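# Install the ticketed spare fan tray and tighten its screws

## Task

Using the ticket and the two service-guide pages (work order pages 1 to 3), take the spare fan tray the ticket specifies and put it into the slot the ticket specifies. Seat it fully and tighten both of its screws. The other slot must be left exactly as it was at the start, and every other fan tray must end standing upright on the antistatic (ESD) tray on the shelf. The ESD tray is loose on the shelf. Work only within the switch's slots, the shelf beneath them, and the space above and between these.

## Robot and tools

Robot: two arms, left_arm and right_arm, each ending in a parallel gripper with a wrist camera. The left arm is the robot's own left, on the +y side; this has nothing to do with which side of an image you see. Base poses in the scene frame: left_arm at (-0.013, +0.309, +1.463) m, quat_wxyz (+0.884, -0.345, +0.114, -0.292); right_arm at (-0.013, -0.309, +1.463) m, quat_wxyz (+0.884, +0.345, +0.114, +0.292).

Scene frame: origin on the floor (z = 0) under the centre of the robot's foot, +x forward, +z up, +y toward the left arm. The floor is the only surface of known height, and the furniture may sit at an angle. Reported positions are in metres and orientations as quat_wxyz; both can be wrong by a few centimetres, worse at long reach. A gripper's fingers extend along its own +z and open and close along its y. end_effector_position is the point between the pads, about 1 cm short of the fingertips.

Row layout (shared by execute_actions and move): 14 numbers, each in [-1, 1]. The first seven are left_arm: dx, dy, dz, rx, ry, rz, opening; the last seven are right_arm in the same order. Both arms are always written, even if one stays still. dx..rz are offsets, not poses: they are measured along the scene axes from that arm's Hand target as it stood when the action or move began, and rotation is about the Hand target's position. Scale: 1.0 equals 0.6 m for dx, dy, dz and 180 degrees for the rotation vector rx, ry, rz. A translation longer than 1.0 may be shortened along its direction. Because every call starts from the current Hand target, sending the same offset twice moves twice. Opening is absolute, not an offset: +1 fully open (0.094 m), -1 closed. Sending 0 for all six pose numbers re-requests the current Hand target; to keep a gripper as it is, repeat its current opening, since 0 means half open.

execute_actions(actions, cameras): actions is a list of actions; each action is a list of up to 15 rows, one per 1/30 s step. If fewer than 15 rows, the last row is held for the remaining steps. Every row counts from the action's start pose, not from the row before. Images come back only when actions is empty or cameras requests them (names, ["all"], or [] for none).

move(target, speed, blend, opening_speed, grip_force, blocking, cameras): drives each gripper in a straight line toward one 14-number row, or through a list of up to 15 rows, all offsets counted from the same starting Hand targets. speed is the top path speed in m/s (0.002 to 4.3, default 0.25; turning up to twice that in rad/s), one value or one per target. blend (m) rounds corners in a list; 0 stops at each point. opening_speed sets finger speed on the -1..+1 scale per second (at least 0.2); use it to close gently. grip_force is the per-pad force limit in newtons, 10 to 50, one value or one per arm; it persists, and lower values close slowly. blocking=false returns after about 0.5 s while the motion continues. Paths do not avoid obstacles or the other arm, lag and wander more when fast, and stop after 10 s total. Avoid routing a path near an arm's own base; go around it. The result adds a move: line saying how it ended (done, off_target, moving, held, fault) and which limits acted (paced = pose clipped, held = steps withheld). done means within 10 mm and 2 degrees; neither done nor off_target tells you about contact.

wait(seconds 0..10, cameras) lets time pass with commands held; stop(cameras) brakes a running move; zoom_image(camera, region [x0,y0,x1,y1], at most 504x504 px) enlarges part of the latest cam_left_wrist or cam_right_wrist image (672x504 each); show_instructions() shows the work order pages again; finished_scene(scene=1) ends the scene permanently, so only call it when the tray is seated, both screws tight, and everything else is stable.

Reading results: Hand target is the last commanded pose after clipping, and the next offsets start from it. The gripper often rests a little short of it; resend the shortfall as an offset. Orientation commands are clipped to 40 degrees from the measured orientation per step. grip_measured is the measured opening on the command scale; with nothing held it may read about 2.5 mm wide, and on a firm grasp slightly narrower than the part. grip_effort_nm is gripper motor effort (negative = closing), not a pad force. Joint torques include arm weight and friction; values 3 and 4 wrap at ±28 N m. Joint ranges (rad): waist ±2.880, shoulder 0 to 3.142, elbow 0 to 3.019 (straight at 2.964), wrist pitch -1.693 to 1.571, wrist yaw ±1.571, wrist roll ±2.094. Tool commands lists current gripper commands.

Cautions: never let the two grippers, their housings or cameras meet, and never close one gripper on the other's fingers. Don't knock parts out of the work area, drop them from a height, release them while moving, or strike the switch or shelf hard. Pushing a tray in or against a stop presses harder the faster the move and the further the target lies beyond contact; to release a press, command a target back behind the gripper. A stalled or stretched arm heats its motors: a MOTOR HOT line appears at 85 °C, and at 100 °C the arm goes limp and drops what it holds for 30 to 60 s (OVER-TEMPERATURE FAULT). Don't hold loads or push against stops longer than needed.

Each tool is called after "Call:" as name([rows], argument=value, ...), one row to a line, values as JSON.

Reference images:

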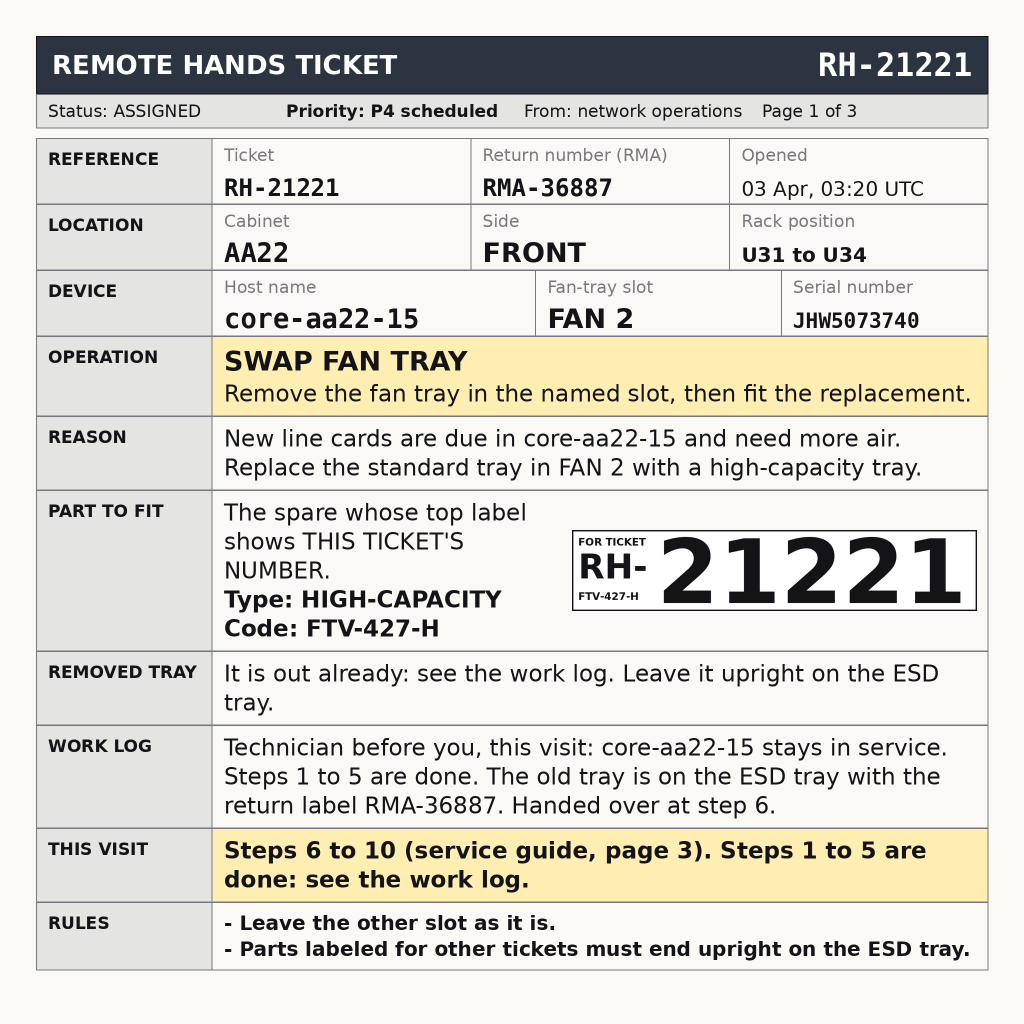

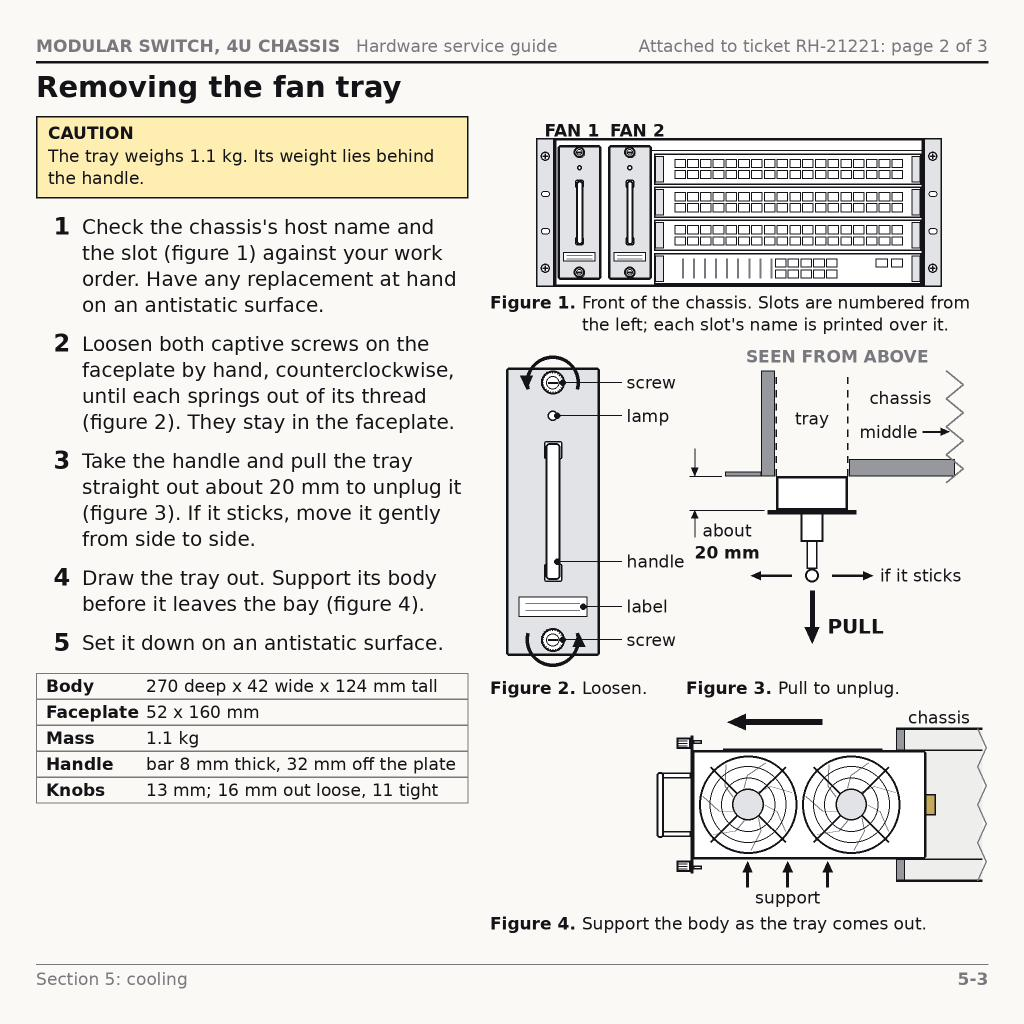

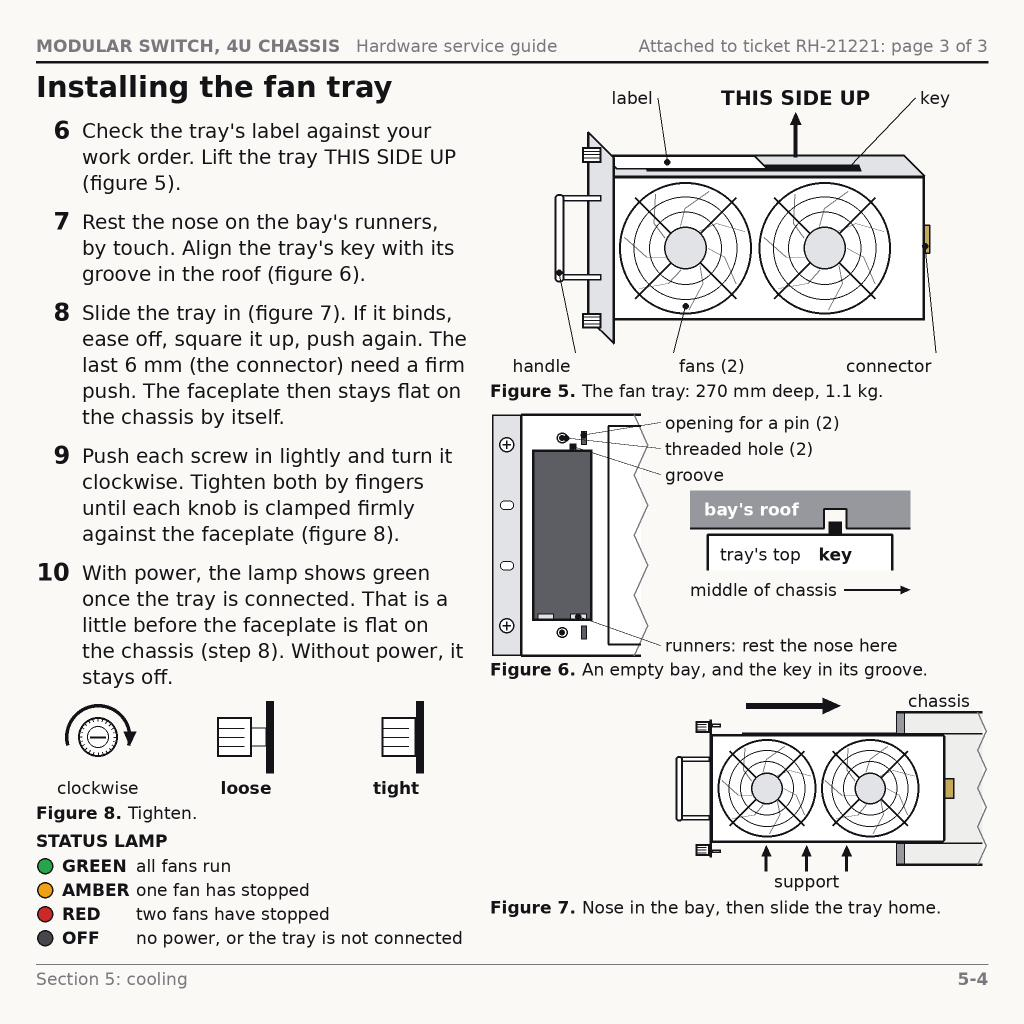

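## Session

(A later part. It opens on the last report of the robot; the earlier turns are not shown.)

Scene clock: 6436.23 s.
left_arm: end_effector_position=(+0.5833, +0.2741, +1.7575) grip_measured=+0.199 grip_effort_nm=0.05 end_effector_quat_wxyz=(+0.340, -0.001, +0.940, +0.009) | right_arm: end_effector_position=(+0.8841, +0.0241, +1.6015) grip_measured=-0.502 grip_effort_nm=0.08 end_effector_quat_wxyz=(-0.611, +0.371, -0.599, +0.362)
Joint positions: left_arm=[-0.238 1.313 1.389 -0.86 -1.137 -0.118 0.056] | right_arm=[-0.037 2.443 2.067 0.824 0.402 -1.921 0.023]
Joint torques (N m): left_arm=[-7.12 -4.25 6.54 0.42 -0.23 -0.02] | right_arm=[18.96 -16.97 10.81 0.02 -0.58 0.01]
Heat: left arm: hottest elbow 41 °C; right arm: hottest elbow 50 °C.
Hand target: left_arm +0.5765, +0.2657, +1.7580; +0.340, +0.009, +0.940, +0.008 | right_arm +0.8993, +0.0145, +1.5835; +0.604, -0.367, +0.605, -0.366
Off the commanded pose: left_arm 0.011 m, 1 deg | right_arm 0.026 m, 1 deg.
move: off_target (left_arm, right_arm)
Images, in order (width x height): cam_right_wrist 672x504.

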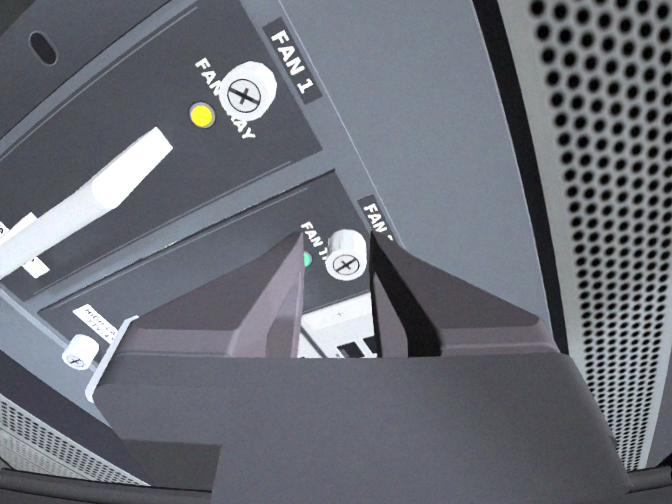

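Call:
move([
  [0,0,0,0,0,0,0.2,0,0,0,0,0,0,-0.95],
  [0,0,0,0,0,0,0.2,0.018,0,0.002,0,0,0,-0.95],
], speed=0.05)

Call:
move([
  [0,0,0,0,0,0,0.2,0.003,0.001,0.0,0.6,0,0,-0.95],
  [0,0,0,0,0,0,0.2,0.006,0.002,0.002,-0.77,0,0,-0.95],
], speed=0.6)

Call:
move([
  [0,0,0,0,0,0,0.2,-0.027,0,0,0,0,0,-0.95],
  [0,0,0,0,0,0,0.2,-0.027,0,0,0,0,0,-0.5],
  [0,0,0,0,0,0,0.2,-0.1287,0.0028,0.0275,0,0,0,-0.5],
  [0,0,0,0,0,0,0.2,-0.1287,0.0028,0.0275,-0.6,0,0,-0.5],
  [0,0,0,0,0,0,0.2,-0.1287,0.0028,0.0275,0.77,0,0,-0.5],
], speed=[0.1,0.1,0.15,0.7,0.7], blend=[0,0,0.01,0.01,0])

Call:
move(target=[0,0,0,0,0,0,0.2,0.0657,-0.0148,-0.0333,0,0,0,-0.5], speed=0.1)

Call:
move(target=[0,0,0,0,0,0,0.2,0.039,0.010,0.002,0,0,0,-0.5], speed=0.03, cameras=["cam_right_wrist"])

Call:
move([
  [0,0,0,0,0,0,0.2,0,0,0,0,0,0,-0.95],
  [0,0,0,0,0,0,0.2,0.018,0,0.002,0,0,0,-0.95],
], speed=0.05)

Call:
move([
  [0,0,0,0,0,0,0.2,0.003,0.001,0.0,0.6,0,0,-0.95],
  [0,0,0,0,0,0,0.2,0.006,0.002,0.002,-0.77,0,0,-0.95],
], speed=0.6)

Call:
move([
  [0,0,0,0,0,0,0.2,-0.027,0,0,0,0,0,-0.95],
  [0,0,0,0,0,0,0.2,-0.027,0,0,0,0,0,-0.5],
  [0,0,0,0,0,0,0.2,-0.1287,0.0028,0.0275,0,0,0,-0.5],
  [0,0,0,0,0,0,0.2,-0.1287,0.0028,0.0275,-0.6,0,0,-0.5],
  [0,0,0,0,0,0,0.2,-0.1287,0.0028,0.0275,0.77,0,0,-0.5],
], speed=[0.1,0.1,0.15,0.7,0.7], blend=[0,0,0.01,0.01,0])

Call:
move(target=[0,0,0,0,0,0,0.2,0.0657,-0.0148,-0.0333,0,0,0,-0.5], speed=0.1)

Call:
move(target=[0,0,0,0,0,0,0.2,0.039,0.010,0.002,0,0,0,-0.5], speed=0.03, cameras=["cam_right_wrist"])

Call:
zoom_image(camera="cam_right_wrist", region=[280, 180, 400, 300])

Scene clock: 6476.63 s.
left_arm: end_effector_position=(+0.5833, +0.2741, +1.7575) grip_measured=+0.199 grip_effort_nm=0.05 end_effector_quat_wxyz=(+0.340, -0.001, +0.940, +0.009) | right_arm: end_effector_position=(+0.8854, +0.0228, +1.6030) grip_measured=-0.762 grip_effort_nm=-1.04 end_effector_quat_wxyz=(-0.611, +0.368, -0.600, +0.363)
Joint positions: left_arm=[-0.238 1.313 1.389 -0.86 -1.137 -0.118 0.056] | right_arm=[-0.037 2.445 2.074 0.825 0.404 -1.92 0.011]
Joint torques (N m): left_arm=[-6.65 -4.37 6.68 0.39 -0.19 -0.01] | right_arm=[18.55 -16.09 13.39 -1.1 -0.83 0.02]
Heat: left arm: hottest elbow 41 °C; right arm: hottest elbow 50 °C.
Hand target: left_arm +0.5765, +0.2657, +1.7580; +0.340, +0.009, +0.940, +0.008 | right_arm +0.9102, +0.0144, +1.5850; +0.604, -0.367, +0.605, -0.366
Off the commanded pose: left_arm 0.011 m, 1 deg | right_arm 0.032 m, 1 deg.
move: off_target (left_arm, right_arm)

Scene clock: 6482.03 s.
left_arm: end_effector_position=(+0.5833, +0.2741, +1.7575) grip_measured=+0.199 grip_effort_nm=0.05 end_effector_quat_wxyz=(+0.340, -0.001, +0.940, +0.009) | right_arm: end_effector_position=(+0.8859, +0.0211, +1.6008) grip_measured=-0.762 grip_effort_nm=-1.04 end_effector_quat_wxyz=(+0.131, +0.694, +0.127, +0.697)
Joint positions: left_arm=[-0.238 1.313 1.389 -0.86 -1.137 -0.118 0.056] | right_arm=[-0.037 2.453 2.084 0.835 0.421 1.936 0.011]
Joint torques (N m): left_arm=[-6.65 -4.42 6.64 0.51 -0.23 -0.04] | right_arm=[18.55 -16.03 14.08 -1.73 -1.48 -0.06]
Heat: left arm: hottest elbow 41 °C; right arm: hottest elbow 51 °C.
Hand target: left_arm +0.5765, +0.2657, +1.7580; +0.340, +0.009, +0.940, +0.008 | right_arm +0.9137, +0.0156, +1.5860; +0.130, +0.695, +0.128, +0.695
Off the commanded pose: left_arm 0.011 m, 1 deg | right_arm 0.032 m, 0 deg.
move: off_target (left_arm, right_arm)

Scene clock: 6487.80 s.
left_arm: end_effector_position=(+0.5833, +0.2741, +1.7575) grip_measured=+0.199 grip_effort_nm=0.05 end_effector_quat_wxyz=(+0.340, -0.001, +0.940, +0.009) | right_arm: end_effector_position=(+0.8384, +0.0148, +1.5798) grip_measured=-0.502 grip_effort_nm=0.09 end_effector_quat_wxyz=(-0.595, +0.378, -0.612, +0.359)
Joint positions: left_arm=[-0.238 1.313 1.389 -0.86 -1.137 -0.118 0.056] | right_arm=[-0.031 2.358 1.834 0.95 0.444 -1.921 0.023]
Joint torques (N m): left_arm=[-6.83 -4.78 6.63 0.47 -0.23 -0.04] | right_arm=[22.01 -18.37 7.82 1.28 -0.4 -0.22]
Heat: left arm: hottest elbow 41 °C; right arm: hottest elbow 50 °C.
Hand target: left_arm +0.5765, +0.2657, +1.7580; +0.340, +0.009, +0.940, +0.008 | right_arm +0.8365, +0.0173, +1.6024; +0.604, -0.367, +0.605, -0.366
Off the commanded pose: left_arm 0.011 m, 1 deg | right_arm 0.023 m, 2 deg.
move: off_target (left_arm, right_arm); target 2's new opening was sent with right_arm's hand 0.020 m and 0 deg from that target

Scene clock: 6489.10 s.
left_arm: end_effector_position=(+0.5833, +0.2741, +1.7575) grip_measured=+0.199 grip_effort_nm=0.05 end_effector_quat_wxyz=(+0.340, -0.001, +0.940, +0.009) | right_arm: end_effector_position=(+0.8592, +0.0201, +1.5965) grip_measured=-0.502 grip_effort_nm=0.08 end_effector_quat_wxyz=(-0.611, +0.373, -0.599, +0.360)
Joint positions: left_arm=[-0.238 1.313 1.389 -0.86 -1.137 -0.118 0.056] | right_arm=[-0.031 2.389 1.934 0.899 0.407 -1.921 0.023]
Joint torques (N m): left_arm=[-6.53 -4.6 6.69 0.35 -0.23 -0.02] | right_arm=[18.32 -16.73 10.52 0.02 -0.59 -0.02]
Heat: left arm: hottest elbow 41 °C; right arm: hottest elbow 50 °C.
Hand target: left_arm +0.5765, +0.2657, +1.7580; +0.340, +0.009, +0.940, +0.008 | right_arm +0.8760, +0.0083, +1.5825; +0.604, -0.367, +0.605, -0.366
Off the commanded pose: left_arm 0.011 m, 1 deg | right_arm 0.025 m, 1 deg.
move: off_target (left_arm, right_arm)

Scene clock: 6490.70 s.
left_arm: end_effector_position=(+0.5833, +0.2741, +1.7575) grip_measured=+0.199 grip_effort_nm=0.05 end_effector_quat_wxyz=(+0.340, -0.001, +0.940, +0.009) | right_arm: end_effector_position=(+0.8842, +0.0240, +1.6018) grip_measured=-0.502 grip_effort_nm=0.08 end_effector_quat_wxyz=(-0.611, +0.371, -0.599, +0.362)
Joint positions: left_arm=[-0.238 1.313 1.389 -0.86 -1.137 -0.118 0.056] | right_arm=[-0.037 2.443 2.068 0.824 0.401 -1.921 0.023]
Joint torques (N m): left_arm=[-6.65 -4.42 6.71 0.36 -0.24 -0.04] | right_arm=[18.9 -16.91 10.81 0.01 -0.58 0.01]
Heat: left arm: hottest elbow 41 °C; right arm: hottest elbow 50 °C.
Hand target: left_arm +0.5765, +0.2657, +1.7580; +0.340, +0.009, +0.940, +0.008 | right_arm +0.8993, +0.0145, +1.5836; +0.604, -0.367, +0.605, -0.366
Off the commanded pose: left_arm 0.011 m, 1 deg | right_arm 0.025 m, 1 deg.
move: off_target (left_arm, right_arm)
Images, in order (width x height): cam_right_wrist 672x504.

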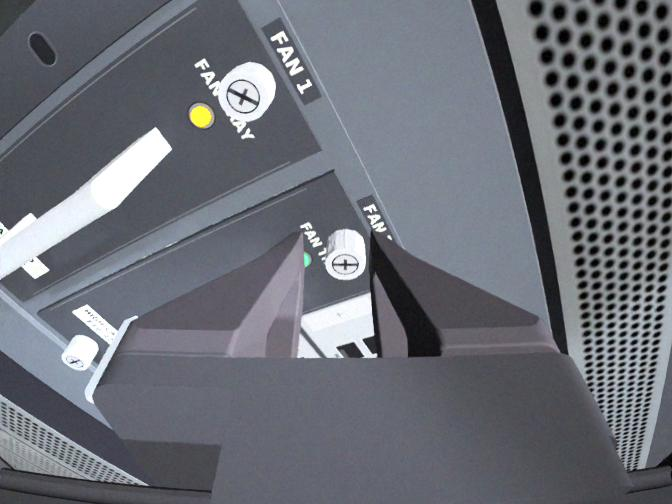

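Scene clock: 6492.20 s.
left_arm: end_effector_position=(+0.5833, +0.2741, +1.7575) grip_measured=+0.199 grip_effort_nm=0.05 end_effector_quat_wxyz=(+0.340, -0.001, +0.940, +0.009) | right_arm: end_effector_position=(+0.8853, +0.0228, +1.6029) grip_measured=-0.765 grip_effort_nm=-1.04 end_effector_quat_wxyz=(-0.611, +0.368, -0.600, +0.363)
Joint positions: left_arm=[-0.238 1.313 1.389 -0.86 -1.137 -0.118 0.056] | right_arm=[-0.037 2.445 2.074 0.825 0.404 -1.92 0.011]
Joint torques (N m): left_arm=[-7 -4.25 6.67 0.5 -0.22 -0.06] | right_arm=[18.61 -16.15 13.35 -1.1 -0.87 0.02]
Heat: left arm: hottest elbow 41 °C; right arm: hottest elbow 50 °C.
Hand target: left_arm +0.5765, +0.2657, +1.7580; +0.340, +0.009, +0.940, +0.008 | right_arm +0.9102, +0.0144, +1.5849; +0.604, -0.367, +0.605, -0.366
Off the commanded pose: left_arm 0.011 m, 1 deg | right_arm 0.032 m, 1 deg.
move: off_target (left_arm, right_arm)

Scene clock: 6497.60 s.
left_arm: end_effector_position=(+0.5833, +0.2741, +1.7575) grip_measured=+0.199 grip_effort_nm=0.04 end_effector_quat_wxyz=(+0.340, -0.001, +0.940, +0.009) | right_arm: end_effector_position=(+0.8859, +0.0213, +1.6008) grip_measured=-0.765 grip_effort_nm=-1.04 end_effector_quat_wxyz=(+0.131, +0.694, +0.127, +0.697)
Joint positions: left_arm=[-0.238 1.313 1.389 -0.86 -1.137 -0.118 0.056] | right_arm=[-0.037 2.453 2.084 0.835 0.42 1.936 0.011]
Joint torques (N m): left_arm=[-6.95 -4.25 6.71 0.4 -0.22 -0.08] | right_arm=[18.55 -16.03 14.08 -1.74 -1.47 -0.03]
Heat: left arm: hottest elbow 41 °C; right arm: hottest elbow 50 °C.
Hand target: left_arm +0.5765, +0.2657, +1.7580; +0.340, +0.009, +0.940, +0.008 | right_arm +0.9137, +0.0157, +1.5859; +0.130, +0.695, +0.128, +0.695
Off the commanded pose: left_arm 0.011 m, 1 deg | right_arm 0.032 m, 0 deg.
move: off_target (left_arm, right_arm)

Scene clock: 6503.37 s.
left_arm: end_effector_position=(+0.5833, +0.2741, +1.7575) grip_measured=+0.199 grip_effort_nm=0.05 end_effector_quat_wxyz=(+0.340, -0.001, +0.940, +0.009) | right_arm: end_effector_position=(+0.8389, +0.0147, +1.5807) grip_measured=-0.502 grip_effort_nm=0.08 end_effector_quat_wxyz=(-0.595, +0.377, -0.612, +0.360)
Joint positions: left_arm=[-0.238 1.313 1.389 -0.86 -1.137 -0.118 0.056] | right_arm=[-0.031 2.359 1.837 0.951 0.444 -1.921 0.023]
Joint torques (N m): left_arm=[-6.83 -4.42 6.72 0.44 -0.22 -0.04] | right_arm=[22.01 -18.37 7.69 1.26 -0.42 -0.2]
Heat: left arm: hottest elbow 41 °C; right arm: hottest elbow 49 °C.
Hand target: left_arm +0.5765, +0.2657, +1.7580; +0.340, +0.009, +0.940, +0.008 | right_arm +0.8365, +0.0175, +1.6027; +0.605, -0.367, +0.605, -0.366
Off the commanded pose: left_arm 0.011 m, 1 deg | right_arm 0.022 m, 2 deg.
move: off_target (left_arm, right_arm); target 2's new opening was sent with right_arm's hand 0.020 m and 0 deg from that target

Scene clock: 6504.67 s.
left_arm: end_effector_position=(+0.5833, +0.2741, +1.7575) grip_measured=+0.199 grip_effort_nm=0.05 end_effector_quat_wxyz=(+0.340, -0.001, +0.940, +0.009) | right_arm: end_effector_position=(+0.8592, +0.0202, +1.5966) grip_measured=-0.502 grip_effort_nm=0.08 end_effector_quat_wxyz=(-0.611, +0.372, -0.599, +0.360)
Joint positions: left_arm=[-0.238 1.313 1.389 -0.86 -1.137 -0.118 0.056] | right_arm=[-0.031 2.39 1.934 0.9 0.406 -1.921 0.023]
Joint torques (N m): left_arm=[-6.83 -4.42 6.69 0.47 -0.21 -0.03] | right_arm=[18.32 -16.85 10.51 0.01 -0.59 -0.01]
Heat: left arm: hottest elbow 41 °C; right arm: hottest elbow 49 °C.
Hand target: left_arm +0.5765, +0.2657, +1.7580; +0.340, +0.009, +0.940, +0.008 | right_arm +0.8760, +0.0085, +1.5825; +0.605, -0.367, +0.605, -0.366
Off the commanded pose: left_arm 0.011 m, 1 deg | right_arm 0.025 m, 1 deg.
move: off_target (left_arm, right_arm)

Scene clock: 6506.27 s.
left_arm: end_effector_position=(+0.5833, +0.2741, +1.7575) grip_measured=+0.199 grip_effort_nm=0.05 end_effector_quat_wxyz=(+0.340, -0.001, +0.940, +0.009) | right_arm: end_effector_position=(+0.8841, +0.0241, +1.6017) grip_measured=-0.502 grip_effort_nm=0.08 end_effector_quat_wxyz=(-0.611, +0.371, -0.598, +0.362)
Joint positions: left_arm=[-0.238 1.313 1.389 -0.86 -1.137 -0.118 0.056] | right_arm=[-0.037 2.443 2.068 0.825 0.401 -1.921 0.023]
Joint torques (N m): left_arm=[-6.95 -4.48 6.71 0.42 -0.2 -0.05] | right_arm=[18.9 -16.97 10.8 0.01 -0.58 0.01]
Heat: left arm: hottest elbow 41 °C; right arm: hottest elbow 49 °C.
Hand target: left_arm +0.5765, +0.2657, +1.7580; +0.340, +0.009, +0.940, +0.008 | right_arm +0.8994, +0.0143, +1.5839; +0.605, -0.367, +0.605, -0.366
Off the commanded pose: left_arm 0.011 m, 1 deg | right_arm 0.025 m, 1 deg.
move: off_target (left_arm, right_arm)
Images, in order (width x height): cam_right_wrist 672x504.

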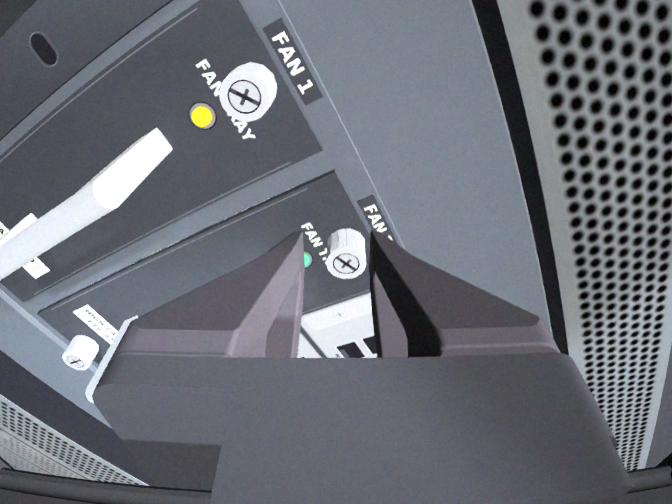

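Scaled by 4.200 from the camera's 672x504 image, which has a finer 960x720 frame.

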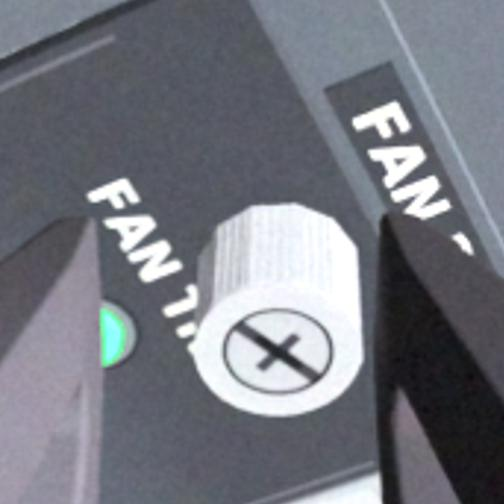

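Call:
move([
  [0,0,0,0,0,0,0.2,0,0,0,0,0,0,-0.95],
  [0,0,0,0,0,0,0.2,0.018,0,0.002,0,0,0,-0.95],
], speed=0.05)

Call:
move([
  [0,0,0,0,0,0,0.2,0.003,0.001,0.0,0.6,0,0,-0.95],
  [0,0,0,0,0,0,0.2,0.006,0.002,0.002,-0.77,0,0,-0.95],
], speed=0.6)

Call:
move([
  [0,0,0,0,0,0,0.2,-0.027,0,0,0,0,0,-0.95],
  [0,0,0,0,0,0,0.2,-0.027,0,0,0,0,0,-0.5],
  [0,0,0,0,0,0,0.2,-0.1287,0.0028,0.0273,0,0,0,-0.5],
  [0,0,0,0,0,0,0.2,-0.1287,0.0028,0.0273,-0.6,0,0,-0.5],
  [0,0,0,0,0,0,0.2,-0.1287,0.0028,0.0273,0.77,0,0,-0.5],
], speed=[0.1,0.1,0.15,0.7,0.7], blend=[0,0,0.01,0.01,0])

Call:
move(target=[0,0,0,0,0,0,0.2,0.0657,-0.0148,-0.0333,0,0,0,-0.5], speed=0.1)

Call:
move(target=[0,0,0,0,0,0,0.2,0.039,0.010,0.002,0,0,0,-0.5], speed=0.03)

Call:
move([
  [0,0,0,0,0,0,0.2,0,0,0,0,0,0,-0.95],
  [0,0,0,0,0,0,0.2,0.018,0,0.002,0,0,0,-0.95],
], speed=0.05)

Call:
move([
  [0,0,0,0,0,0,0.2,0.003,0.001,0.0,0.6,0,0,-0.95],
  [0,0,0,0,0,0,0.2,0.006,0.002,0.002,-0.77,0,0,-0.95],
], speed=0.6)

Call:
move([
  [0,0,0,0,0,0,0.2,-0.027,0,0,0,0,0,-0.95],
  [0,0,0,0,0,0,0.2,-0.027,0,0,0,0,0,-0.5],
  [0,0,0,0,0,0,0.2,-0.1287,0.0028,0.0273,0,0,0,-0.5],
  [0,0,0,0,0,0,0.2,-0.1287,0.0028,0.0273,-0.6,0,0,-0.5],
  [0,0,0,0,0,0,0.2,-0.1287,0.0028,0.0273,0.77,0,0,-0.5],
], speed=[0.1,0.1,0.15,0.7,0.7], blend=[0,0,0.01,0.01,0])

Call:
move(target=[0,0,0,0,0,0,0.2,0.0657,-0.0148,-0.0333,0,0,0,-0.5], speed=0.1)

Call:
move(target=[0,0,0,0,0,0,0.2,0.039,0.010,0.002,0,0,0,-0.5], speed=0.03)

Call:
move([
  [0,0,0,0,0,0,0.2,0,0,0,0,0,0,-0.95],
  [0,0,0,0,0,0,0.2,0.018,0,0.002,0,0,0,-0.95],
], speed=0.05)

Call:
move([
  [0,0,0,0,0,0,0.2,0.003,0.001,0.0,0.6,0,0,-0.95],
  [0,0,0,0,0,0,0.2,0.006,0.002,0.002,-0.77,0,0,-0.95],
], speed=0.6)

Call:
move([
  [0,0,0,0,0,0,0.2,-0.027,0,0,0,0,0,-0.95],
  [0,0,0,0,0,0,0.2,-0.027,0,0,0,0,0,-0.5],
  [0,0,0,0,0,0,0.2,-0.1287,0.0028,0.0273,0,0,0,-0.5],
  [0,0,0,0,0,0,0.2,-0.1287,0.0028,0.0273,-0.6,0,0,-0.5],
  [0,0,0,0,0,0,0.2,-0.1287,0.0028,0.0273,0.77,0,0,-0.5],
], speed=[0.1,0.1,0.15,0.7,0.7], blend=[0,0,0.01,0.01,0])

Call:
move(target=[0,0,0,0,0,0,0.2,0.0657,-0.0148,-0.0333,0,0,0,-0.5], speed=0.1)

Call:
move(target=[0,0,0,0,0,0,0.2,0.039,0.010,0.002,0,0,0,-0.5], speed=0.03, cameras=["cam_right_wrist"])

Call:
zoom_image(camera="cam_right_wrist", region=[280, 180, 400, 300])

Scene clock: 6560.43 s.
left_arm: end_effector_position=(+0.5833, +0.2741, +1.7575) grip_measured=+0.199 grip_effort_nm=0.05 end_effector_quat_wxyz=(+0.340, -0.001, +0.940, +0.009) | right_arm: end_effector_position=(+0.8852, +0.0229, +1.6028) grip_measured=-0.765 grip_effort_nm=-1.04 end_effector_quat_wxyz=(-0.611, +0.368, -0.600, +0.363)
Joint positions: left_arm=[-0.238 1.313 1.389 -0.86 -1.137 -0.118 0.056] | right_arm=[-0.037 2.445 2.074 0.826 0.404 -1.921 0.011]
Joint torques (N m): left_arm=[-6.95 -4.54 6.64 0.51 -0.23 -0.04] | right_arm=[18.55 -16.09 13.37 -1.09 -0.86 0.03]
Heat: left arm: hottest elbow 41 °C; right arm: hottest elbow 50 °C.
Hand target: left_arm +0.5765, +0.2657, +1.7580; +0.340, +0.009, +0.940, +0.008 | right_arm +0.9101, +0.0144, +1.5849; +0.604, -0.367, +0.605, -0.366
Off the commanded pose: left_arm 0.011 m, 1 deg | right_arm 0.032 m, 1 deg.
move: off_target (left_arm, right_arm)

Scene clock: 6565.83 s.
left_arm: end_effector_position=(+0.5833, +0.2741, +1.7575) grip_measured=+0.199 grip_effort_nm=0.05 end_effector_quat_wxyz=(+0.340, -0.001, +0.940, +0.009) | right_arm: end_effector_position=(+0.8859, +0.0211, +1.6009) grip_measured=-0.765 grip_effort_nm=-1.04 end_effector_quat_wxyz=(+0.131, +0.694, +0.127, +0.697)
Joint positions: left_arm=[-0.238 1.313 1.389 -0.86 -1.137 -0.118 0.056] | right_arm=[-0.037 2.453 2.084 0.835 0.421 1.937 0.011]
Joint torques (N m): left_arm=[-6.71 -4.42 6.72 0.42 -0.2 -0.03] | right_arm=[18.55 -16.09 14.06 -1.78 -1.49 -0.06]
Heat: left arm: hottest elbow 41 °C; right arm: hottest elbow 51 °C.
Hand target: left_arm +0.5765, +0.2657, +1.7580; +0.340, +0.009, +0.940, +0.008 | right_arm +0.9138, +0.0156, +1.5861; +0.130, +0.695, +0.128, +0.695
Off the commanded pose: left_arm 0.011 m, 1 deg | right_arm 0.032 m, 0 deg.
move: off_target (left_arm, right_arm)

Scene clock: 6571.60 s.
left_arm: end_effector_position=(+0.5833, +0.2741, +1.7575) grip_measured=+0.199 grip_effort_nm=0.05 end_effector_quat_wxyz=(+0.340, -0.001, +0.940, +0.009) | right_arm: end_effector_position=(+0.8390, +0.0145, +1.5805) grip_measured=-0.502 grip_effort_nm=0.08 end_effector_quat_wxyz=(-0.595, +0.377, -0.612, +0.359)
Joint positions: left_arm=[-0.238 1.313 1.389 -0.86 -1.137 -0.118 0.056] | right_arm=[-0.031 2.359 1.837 0.95 0.444 -1.921 0.023]
Joint torques (N m): left_arm=[-6.53 -4.48 6.69 0.43 -0.24 -0.02] | right_arm=[22.01 -18.37 7.69 1.26 -0.41 -0.23]
Heat: left arm: hottest elbow 41 °C; right arm: hottest elbow 50 °C.
Hand target: left_arm +0.5765, +0.2657, +1.7580; +0.340, +0.009, +0.940, +0.008 | right_arm +0.8366, +0.0173, +1.6025; +0.605, -0.367, +0.605, -0.366
Off the commanded pose: left_arm 0.011 m, 1 deg | right_arm 0.022 m, 2 deg.
move: off_target (left_arm, right_arm); target 2's new opening was sent with right_arm's hand 0.020 m and 0 deg from that target

Scene clock: 6572.90 s.
left_arm: end_effector_position=(+0.5833, +0.2741, +1.7575) grip_measured=+0.199 grip_effort_nm=0.05 end_effector_quat_wxyz=(+0.340, -0.001, +0.940, +0.009) | right_arm: end_effector_position=(+0.8592, +0.0200, +1.5967) grip_measured=-0.502 grip_effort_nm=0.09 end_effector_quat_wxyz=(-0.611, +0.372, -0.599, +0.360)
Joint positions: left_arm=[-0.238 1.313 1.389 -0.86 -1.137 -0.118 0.056] | right_arm=[-0.031 2.389 1.934 0.9 0.406 -1.921 0.023]
Joint torques (N m): left_arm=[-6.77 -4.54 6.65 0.39 -0.19 -0.05] | right_arm=[18.32 -16.79 10.56 0.01 -0.59 -0.02]
Heat: left arm: hottest elbow 41 °C; right arm: hottest elbow 50 °C.
Hand target: left_arm +0.5765, +0.2657, +1.7580; +0.340, +0.009, +0.940, +0.008 | right_arm +0.8761, +0.0082, +1.5828; +0.605, -0.367, +0.605, -0.366
Off the commanded pose: left_arm 0.011 m, 1 deg | right_arm 0.025 m, 1 deg.
move: off_target (left_arm, right_arm)

Scene clock: 6574.47 s.
left_arm: end_effector_position=(+0.5833, +0.2741, +1.7575) grip_measured=+0.199 grip_effort_nm=0.05 end_effector_quat_wxyz=(+0.340, -0.001, +0.940, +0.009) | right_arm: end_effector_position=(+0.8840, +0.0243, +1.6015) grip_measured=-0.502 grip_effort_nm=0.08 end_effector_quat_wxyz=(-0.611, +0.371, -0.598, +0.362)
Joint positions: left_arm=[-0.238 1.313 1.389 -0.86 -1.137 -0.118 0.056] | right_arm=[-0.037 2.443 2.067 0.824 0.401 -1.921 0.023]
Joint torques (N m): left_arm=[-7 -3.9 6.67 0.43 -0.23 0] | right_arm=[18.9 -16.97 10.82 0.02 -0.58 0.01]
Heat: left arm: hottest elbow 41 °C; right arm: hottest elbow 50 °C.
Hand target: left_arm +0.5765, +0.2657, +1.7580; +0.340, +0.009, +0.940, +0.008 | right_arm +0.8993, +0.0146, +1.5836; +0.604, -0.367, +0.605, -0.366
Off the commanded pose: left_arm 0.011 m, 1 deg | right_arm 0.025 m, 1 deg.
move: off_target (left_arm, right_arm)

Scene clock: 6575.97 s.
left_arm: end_effector_position=(+0.5833, +0.2741, +1.7575) grip_measured=+0.199 grip_effort_nm=0.05 end_effector_quat_wxyz=(+0.340, -0.001, +0.940, +0.009) | right_arm: end_effector_position=(+0.8852, +0.0229, +1.6028) grip_measured=-0.766 grip_effort_nm=-1.04 end_effector_quat_wxyz=(-0.611, +0.368, -0.600, +0.363)
Joint positions: left_arm=[-0.238 1.313 1.389 -0.86 -1.137 -0.118 0.056] | right_arm=[-0.037 2.445 2.074 0.826 0.404 -1.921 0.011]
Joint torques (N m): left_arm=[-6.59 -4.42 6.68 0.39 -0.21 -0.04] | right_arm=[18.55 -16.15 13.34 -1.1 -0.87 0.02]
Heat: left arm: hottest elbow 41 °C; right arm: hottest elbow 50 °C.
Hand target: left_arm +0.5765, +0.2657, +1.7580; +0.340, +0.009, +0.940, +0.008 | right_arm +0.9101, +0.0145, +1.5849; +0.605, -0.367, +0.605, -0.366
Off the commanded pose: left_arm 0.011 m, 1 deg | right_arm 0.032 m, 1 deg.
move: off_target (left_arm, right_arm)

Scene clock: 6581.37 s.
left_arm: end_effector_position=(+0.5833, +0.2741, +1.7575) grip_measured=+0.199 grip_effort_nm=0.05 end_effector_quat_wxyz=(+0.340, -0.001, +0.940, +0.009) | right_arm: end_effector_position=(+0.8859, +0.0211, +1.6009) grip_measured=-0.766 grip_effort_nm=-1.04 end_effector_quat_wxyz=(+0.131, +0.694, +0.127, +0.697)
Joint positions: left_arm=[-0.238 1.313 1.389 -0.86 -1.137 -0.118 0.056] | right_arm=[-0.037 2.453 2.084 0.835 0.421 1.936 0.011]
Joint torques (N m): left_arm=[-6.53 -4.66 6.67 0.43 -0.25 -0.02] | right_arm=[18.55 -16.03 14.06 -1.77 -1.49 -0.02]
Heat: left arm: hottest elbow 41 °C; right arm: hottest elbow 50 °C.
Hand target: left_arm +0.5765, +0.2657, +1.7580; +0.340, +0.009, +0.940, +0.008 | right_arm +0.9138, +0.0156, +1.5862; +0.130, +0.695, +0.128, +0.695
Off the commanded pose: left_arm 0.011 m, 1 deg | right_arm 0.032 m, 0 deg.
move: off_target (left_arm, right_arm)

Scene clock: 6587.13 s.
left_arm: end_effector_position=(+0.5833, +0.2741, +1.7575) grip_measured=+0.199 grip_effort_nm=0.05 end_effector_quat_wxyz=(+0.340, -0.001, +0.940, +0.009) | right_arm: end_effector_position=(+0.8390, +0.0144, +1.5806) grip_measured=-0.502 grip_effort_nm=0.08 end_effector_quat_wxyz=(-0.595, +0.377, -0.612, +0.359)
Joint positions: left_arm=[-0.238 1.313 1.389 -0.86 -1.137 -0.118 0.056] | right_arm=[-0.031 2.358 1.836 0.95 0.444 -1.921 0.023]
Joint torques (N m): left_arm=[-6.95 -4.6 6.72 0.43 -0.22 -0.06] | right_arm=[22.07 -18.37 7.68 1.28 -0.4 -0.21]
Heat: left arm: hottest elbow 41 °C; right arm: hottest elbow 49 °C.
Hand target: left_arm +0.5765, +0.2657, +1.7580; +0.340, +0.009, +0.940, +0.008 | right_arm +0.8365, +0.0173, +1.6025; +0.605, -0.367, +0.605, -0.366
Off the commanded pose: left_arm 0.011 m, 1 deg | right_arm 0.022 m, 2 deg.
move: off_target (left_arm, right_arm); target 2's new opening was sent with right_arm's hand 0.020 m and 0 deg from that target

Scene clock: 6588.43 s.
left_arm: end_effector_position=(+0.5833, +0.2741, +1.7575) grip_measured=+0.199 grip_effort_nm=0.05 end_effector_quat_wxyz=(+0.340, -0.001, +0.940, +0.009) | right_arm: end_effector_position=(+0.8592, +0.0201, +1.5966) grip_measured=-0.502 grip_effort_nm=0.09 end_effector_quat_wxyz=(-0.611, +0.372, -0.599, +0.360)
Joint positions: left_arm=[-0.238 1.313 1.389 -0.86 -1.137 -0.118 0.056] | right_arm=[-0.031 2.389 1.934 0.899 0.407 -1.921 0.023]
Joint torques (N m): left_arm=[-6.89 -4.54 6.6 0.47 -0.23 -0.04] | right_arm=[18.32 -16.85 10.52 0.02 -0.59 -0.02]
Heat: left arm: hottest elbow 41 °C; right arm: hottest elbow 49 °C.
Hand target: left_arm +0.5765, +0.2657, +1.7580; +0.340, +0.009, +0.940, +0.008 | right_arm +0.8759, +0.0084, +1.5825; +0.604, -0.367, +0.605, -0.366
Off the commanded pose: left_arm 0.011 m, 1 deg | right_arm 0.025 m, 1 deg.
move: off_target (left_arm, right_arm)

Scene clock: 6590.00 s.
left_arm: end_effector_position=(+0.5833, +0.2741, +1.7575) grip_measured=+0.199 grip_effort_nm=0.05 end_effector_quat_wxyz=(+0.340, -0.001, +0.940, +0.009) | right_arm: end_effector_position=(+0.8841, +0.0241, +1.6017) grip_measured=-0.502 grip_effort_nm=0.08 end_effector_quat_wxyz=(-0.611, +0.371, -0.598, +0.362)
Joint positions: left_arm=[-0.238 1.313 1.389 -0.86 -1.137 -0.118 0.056] | right_arm=[-0.037 2.443 2.067 0.824 0.401 -1.921 0.023]
Joint torques (N m): left_arm=[-6.59 -4.25 6.63 0.38 -0.2 -0.02] | right_arm=[18.9 -16.97 10.81 -0.01 -0.58 0.01]
Heat: left arm: hottest elbow 41 °C; right arm: hottest elbow 49 °C.
Hand target: left_arm +0.5765, +0.2657, +1.7580; +0.340, +0.009, +0.940, +0.008 | right_arm +0.8994, +0.0144, +1.5837; +0.605, -0.367, +0.605, -0.366
Off the commanded pose: left_arm 0.011 m, 1 deg | right_arm 0.026 m, 1 deg.
move: off_target (left_arm, right_arm)

Scene clock: 6591.50 s.
left_arm: end_effector_position=(+0.5833, +0.2741, +1.7575) grip_measured=+0.199 grip_effort_nm=0.05 end_effector_quat_wxyz=(+0.340, -0.001, +0.940, +0.009) | right_arm: end_effector_position=(+0.8853, +0.0227, +1.6029) grip_measured=-0.768 grip_effort_nm=-1.04 end_effector_quat_wxyz=(-0.611, +0.368, -0.600, +0.363)
Joint positions: left_arm=[-0.238 1.313 1.389 -0.86 -1.137 -0.118 0.056] | right_arm=[-0.037 2.445 2.074 0.825 0.404 -1.921 0.011]
Joint torques (N m): left_arm=[-6.48 -4.66 6.54 0.54 -0.2 -0.05] | right_arm=[18.55 -16.21 13.33 -1.1 -0.88 0.03]
Heat: left arm: hottest elbow 41 °C; right arm: hottest elbow 49 °C.
Hand target: left_arm +0.5765, +0.2657, +1.7580; +0.340, +0.009, +0.940, +0.008 | right_arm +0.9102, +0.0143, +1.5850; +0.604, -0.367, +0.605, -0.366
Off the commanded pose: left_arm 0.011 m, 1 deg | right_arm 0.032 m, 1 deg.
move: off_target (left_arm, right_arm)

Scene clock: 6596.97 s.
left_arm: end_effector_position=(+0.5833, +0.2741, +1.7575) grip_measured=+0.199 grip_effort_nm=0.05 end_effector_quat_wxyz=(+0.340, -0.001, +0.940, +0.009) | right_arm: end_effector_position=(+0.8863, +0.0234, +1.6044) grip_measured=-0.767 grip_effort_nm=-1.04 end_effector_quat_wxyz=(+0.166, +0.683, +0.163, +0.692)
Joint positions: left_arm=[-0.238 1.313 1.389 -0.86 -1.137 -0.118 0.056] | right_arm=[-0.034 2.457 2.093 0.835 0.416 1.83 0.011]
Joint torques (N m): left_arm=[-6.83 -4.6 6.72 0.47 -0.2 -0.03] | right_arm=[18.32 -16.26 13.53 -1.68 -1.28 0.83]
Heat: left arm: hottest elbow 41 °C; right arm: hottest elbow 50 °C.
Hand target: left_arm +0.5765, +0.2657, +1.7580; +0.340, +0.009, +0.940, +0.008 | right_arm +0.9137, +0.0157, +1.5862; +0.130, +0.695, +0.128, +0.695
Off the commanded pose: left_arm 0.011 m, 1 deg | right_arm 0.034 m, 6 deg.
move: off_target (left_arm, right_arm)

Scene clock: 6603.07 s.
left_arm: end_effector_position=(+0.5833, +0.2741, +1.7575) grip_measured=+0.199 grip_effort_nm=0.05 end_effector_quat_wxyz=(+0.340, -0.001, +0.940, +0.009) | right_arm: end_effector_position=(+0.8391, +0.0142, +1.5803) grip_measured=-0.502 grip_effort_nm=0.08 end_effector_quat_wxyz=(-0.595, +0.377, -0.612, +0.360)
Joint positions: left_arm=[-0.238 1.313 1.389 -0.86 -1.137 -0.118 0.056] | right_arm=[-0.031 2.359 1.837 0.95 0.444 -1.921 0.023]
Joint torques (N m): left_arm=[-6.89 -4.19 6.67 0.43 -0.22 -0.04] | right_arm=[22.07 -18.37 7.69 1.28 -0.41 -0.22]
Heat: left arm: hottest elbow 41 °C; right arm: hottest elbow 49 °C.
Hand target: left_arm +0.5765, +0.2657, +1.7580; +0.340, +0.009, +0.940, +0.008 | right_arm +0.8366, +0.0173, +1.6028; +0.605, -0.367, +0.605, -0.366
Off the commanded pose: left_arm 0.011 m, 1 deg | right_arm 0.023 m, 2 deg.
move: off_target (left_arm, right_arm); target 2's new opening was sent with right_arm's hand 0.023 m and 6 deg from that target

Scene clock: 6604.37 s.
left_arm: end_effector_position=(+0.5833, +0.2741, +1.7575) grip_measured=+0.199 grip_effort_nm=0.05 end_effector_quat_wxyz=(+0.340, -0.001, +0.940, +0.009) | right_arm: end_effector_position=(+0.8595, +0.0198, +1.5965) grip_measured=-0.502 grip_effort_nm=0.08 end_effector_quat_wxyz=(-0.611, +0.372, -0.599, +0.360)
Joint positions: left_arm=[-0.238 1.313 1.389 -0.86 -1.137 -0.118 0.056] | right_arm=[-0.031 2.39 1.935 0.9 0.407 -1.921 0.023]
Joint torques (N m): left_arm=[-6.65 -4.54 6.58 0.42 -0.22 -0.04] | right_arm=[18.32 -16.73 10.55 0.01 -0.59 -0.02]
Heat: left arm: hottest elbow 41 °C; right arm: hottest elbow 49 °C.
Hand target: left_arm +0.5765, +0.2657, +1.7580; +0.340, +0.009, +0.940, +0.008 | right_arm +0.8760, +0.0084, +1.5828; +0.605, -0.367, +0.605, -0.366
Off the commanded pose: left_arm 0.011 m, 1 deg | right_arm 0.024 m, 1 deg.
move: off_target (left_arm, right_arm)

Scene clock: 6605.93 s.
left_arm: end_effector_position=(+0.5833, +0.2741, +1.7575) grip_measured=+0.199 grip_effort_nm=0.05 end_effector_quat_wxyz=(+0.340, -0.001, +0.940, +0.009) | right_arm: end_effector_position=(+0.8841, +0.0241, +1.6017) grip_measured=-0.502 grip_effort_nm=0.08 end_effector_quat_wxyz=(-0.611, +0.370, -0.599, +0.362)
Joint positions: left_arm=[-0.238 1.313 1.389 -0.86 -1.137 -0.118 0.056] | right_arm=[-0.037 2.443 2.068 0.825 0.401 -1.921 0.023]
Joint torques (N m): left_arm=[-6.83 -4.72 6.58 0.5 -0.22 -0.05] | right_arm=[18.9 -16.97 10.81 -0.02 -0.58 0.01]
Heat: left arm: hottest elbow 41 °C; right arm: hottest elbow 49 °C.
Hand target: left_arm +0.5765, +0.2657, +1.7580; +0.340, +0.009, +0.940, +0.008 | right_arm +0.8993, +0.0144, +1.5838; +0.604, -0.367, +0.605, -0.366
Off the commanded pose: left_arm 0.011 m, 1 deg | right_arm 0.025 m, 1 deg.
move: off_target (left_arm, right_arm)
Images, in order (width x height): cam_right_wrist 672x504.

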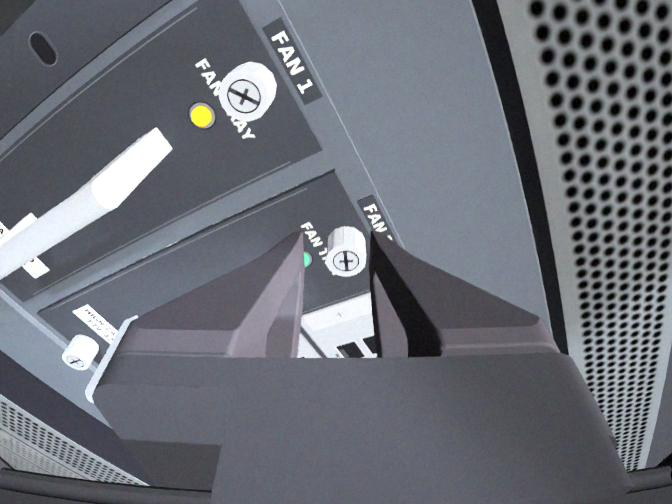

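Scaled by 4.200 from the camera's 672x504 image, which has a finer 960x720 frame.

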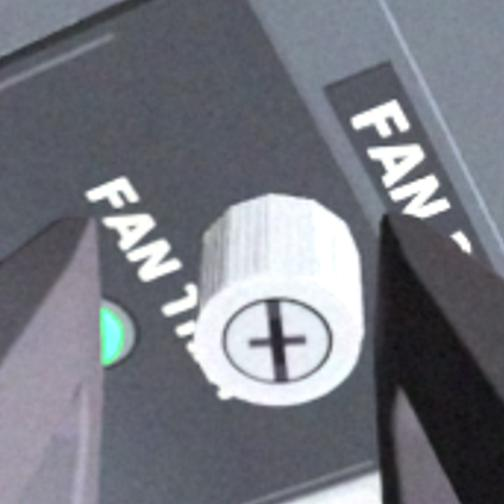

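Call:
move([
  [0,0,0,0,0,0,0.2,0,0,0,0,0,0,-0.95],
  [0,0,0,0,0,0,0.2,0.018,0,0.002,0,0,0,-0.95],
], speed=0.05, cameras=["cam_right_wrist"])

Call:
zoom_image(camera="cam_right_wrist", region=[280, 180, 400, 300])

Call:
move(target=[0,0,0,0,0,0,0.2,0.003,0,0,0.3,0,0,-0.95], speed=0.4, cameras=["cam_right_wrist"])

Call:
zoom_image(camera="cam_right_wrist", region=[280, 180, 400, 300])

Scene clock: 6639.77 s.
left_arm: end_effector_position=(+0.5833, +0.2741, +1.7575) grip_measured=+0.199 grip_effort_nm=0.05 end_effector_quat_wxyz=(+0.340, -0.001, +0.940, +0.009) | right_arm: end_effector_position=(+0.8854, +0.0228, +1.6029) grip_measured=-0.768 grip_effort_nm=-1.04 end_effector_quat_wxyz=(-0.611, +0.368, -0.600, +0.363)
Joint positions: left_arm=[-0.238 1.313 1.389 -0.86 -1.137 -0.118 0.056] | right_arm=[-0.037 2.446 2.075 0.825 0.404 -1.921 0.011]
Joint torques (N m): left_arm=[-6.77 -4.19 6.67 0.39 -0.23 -0.05] | right_arm=[18.55 -16.15 13.34 -1.1 -0.86 0.03]
Heat: left arm: hottest elbow 41 °C; right arm: hottest elbow 50 °C.
Hand target: left_arm +0.5765, +0.2657, +1.7580; +0.340, +0.009, +0.940, +0.008 | right_arm +0.9101, +0.0144, +1.5849; +0.604, -0.367, +0.605, -0.366
Off the commanded pose: left_arm 0.011 m, 1 deg | right_arm 0.032 m, 1 deg.
move: off_target (left_arm, right_arm)
Images, in order (width x height): cam_right_wrist 672x504.

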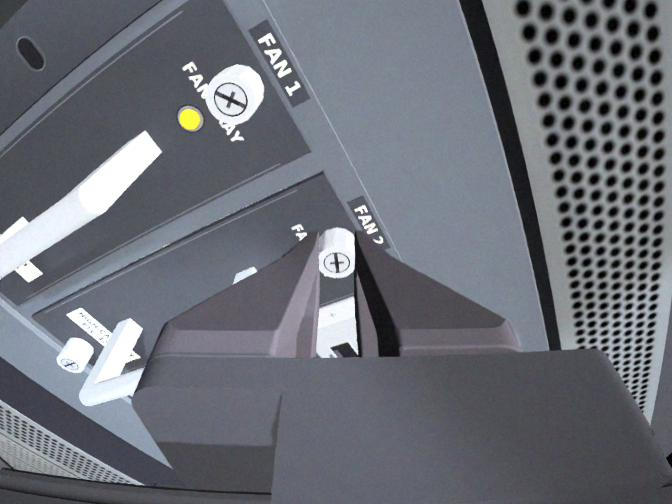

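Scaled by 4.200 from the camera's 672x504 image, which has a finer 960x720 frame.

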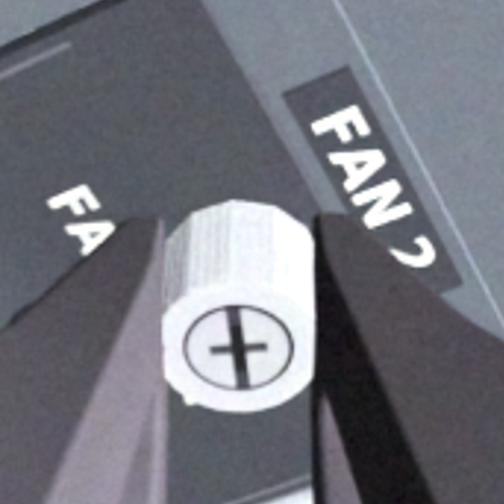

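Scene clock: 6642.07 s.
left_arm: end_effector_position=(+0.5833, +0.2741, +1.7575) grip_measured=+0.199 grip_effort_nm=0.05 end_effector_quat_wxyz=(+0.340, -0.001, +0.940, +0.009) | right_arm: end_effector_position=(+0.8861, +0.0226, +1.6048) grip_measured=-0.768 grip_effort_nm=-1.04 end_effector_quat_wxyz=(+0.706, -0.094, +0.696, -0.088)
Joint positions: left_arm=[-0.238 1.313 1.389 -0.86 -1.137 -0.118 0.056] | right_arm=[-0.036 2.447 2.08 0.825 0.406 -1.094 0.011]
Joint torques (N m): left_arm=[-6.83 -4.37 6.6 0.43 -0.23 -0.03] | right_arm=[18.32 -15.97 13.46 -1.18 -1.04 0.94]
Heat: left arm: hottest elbow 41 °C; right arm: hottest elbow 51 °C.
Hand target: left_arm +0.5765, +0.2657, +1.7580; +0.340, +0.009, +0.940, +0.008 | right_arm +0.9119, +0.0145, +1.5850; +0.705, -0.053, +0.705, -0.051
Off the commanded pose: left_arm 0.011 m, 1 deg | right_arm 0.034 m, 6 deg.
move: off_target (left_arm, right_arm)
Images, in order (width x height): cam_right_wrist 672x504.

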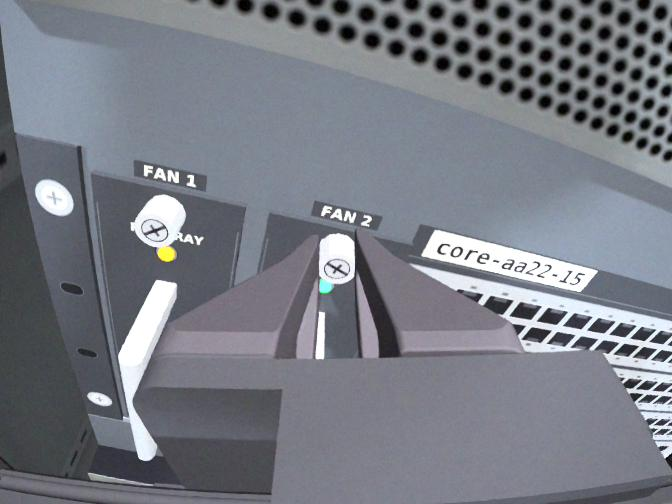

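Scaled by 4.200 from the camera's 672x504 image, which has a finer 960x720 frame.

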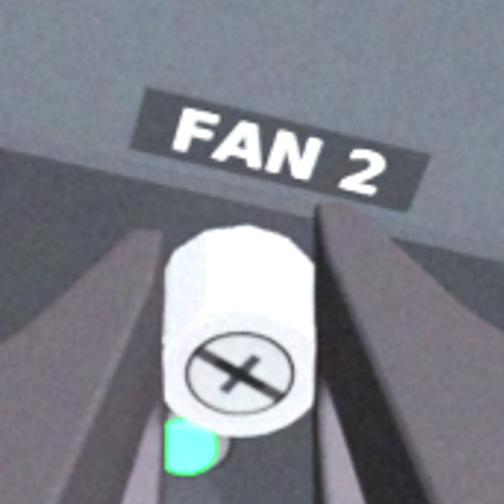

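Call:
move([
  [0,0,0,0,0,0,0.2,-0.027,0,0,0,0,0,-0.95],
  [0,0,0,0,0,0,0.2,-0.027,0,0,0,0,0,-0.5],
  [0,0,0,0,0,0,0.2,-0.1287,0.0028,0.0273,0,0,0,-0.5],
  [0,0,0,0,0,0,0.2,-0.25,0.0028,0.03,0,0,0,-0.5],
], speed=[0.1,0.1,0.15,0.2], blend=[0,0,0.01,0], cameras=["all"])

Call:
zoom_image(camera="cam_right_wrist", region=[200, 100, 500, 400])

Scene clock: 6660.87 s.
left_arm: end_effector_position=(+0.5833, +0.2741, +1.7575) grip_measured=+0.199 grip_effort_nm=0.05 end_effector_quat_wxyz=(+0.340, -0.001, +0.940, +0.009) | right_arm: end_effector_position=(+0.7614, +0.0231, +1.5853) grip_measured=-0.502 grip_effort_nm=0.09 end_effector_quat_wxyz=(+0.697, -0.061, +0.713, -0.046)
Joint positions: left_arm=[-0.238 1.313 1.389 -0.86 -1.137 -0.118 0.056] | right_arm=[0.025 2.281 1.576 1.142 0.481 -1.003 0.023]
Joint torques (N m): left_arm=[-6.36 -4.31 6.69 0.34 -0.22 -0.01] | right_arm=[19.66 -17.79 6.38 1.16 -0.28 -0.27]
Heat: left arm: hottest elbow 41 °C; right arm: hottest elbow 53 °C.
Hand target: left_arm +0.5765, +0.2657, +1.7580; +0.340, +0.009, +0.940, +0.008 | right_arm +0.7619, +0.0161, +1.6030; +0.705, -0.053, +0.705, -0.051
Off the commanded pose: left_arm 0.011 m, 1 deg | right_arm 0.019 m, 2 deg.
move: off_target (left_arm, right_arm); target 2's new opening was sent with right_arm's hand 0.024 m and 6 deg from that target

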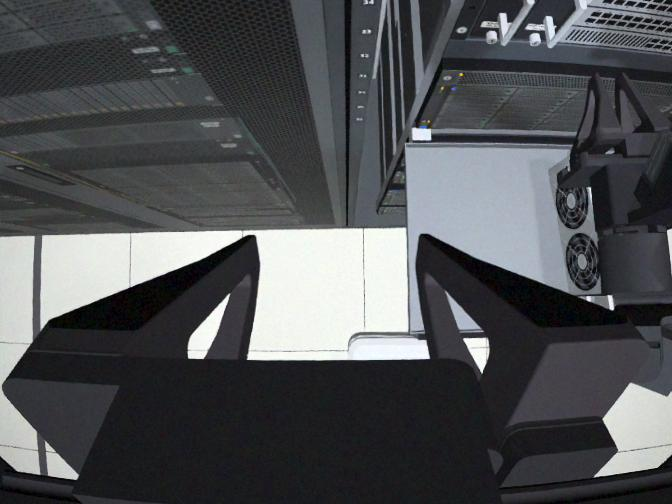

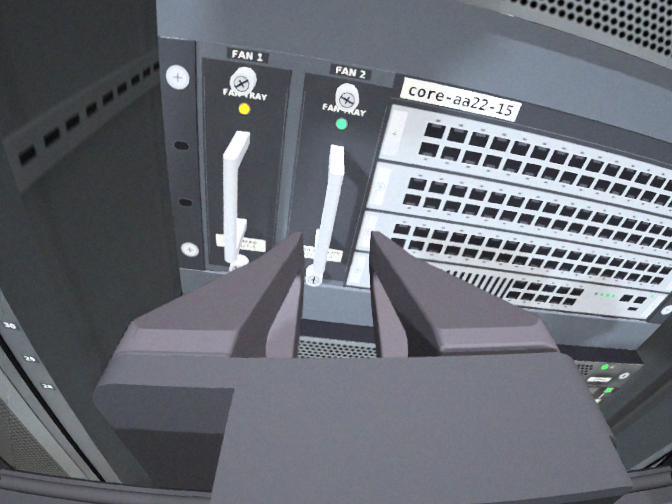

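Scaled by 1.680 from the camera's 672x504 image, which has a finer 960x720 frame.

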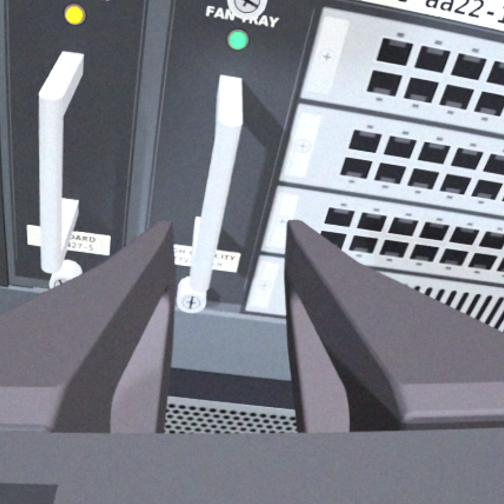

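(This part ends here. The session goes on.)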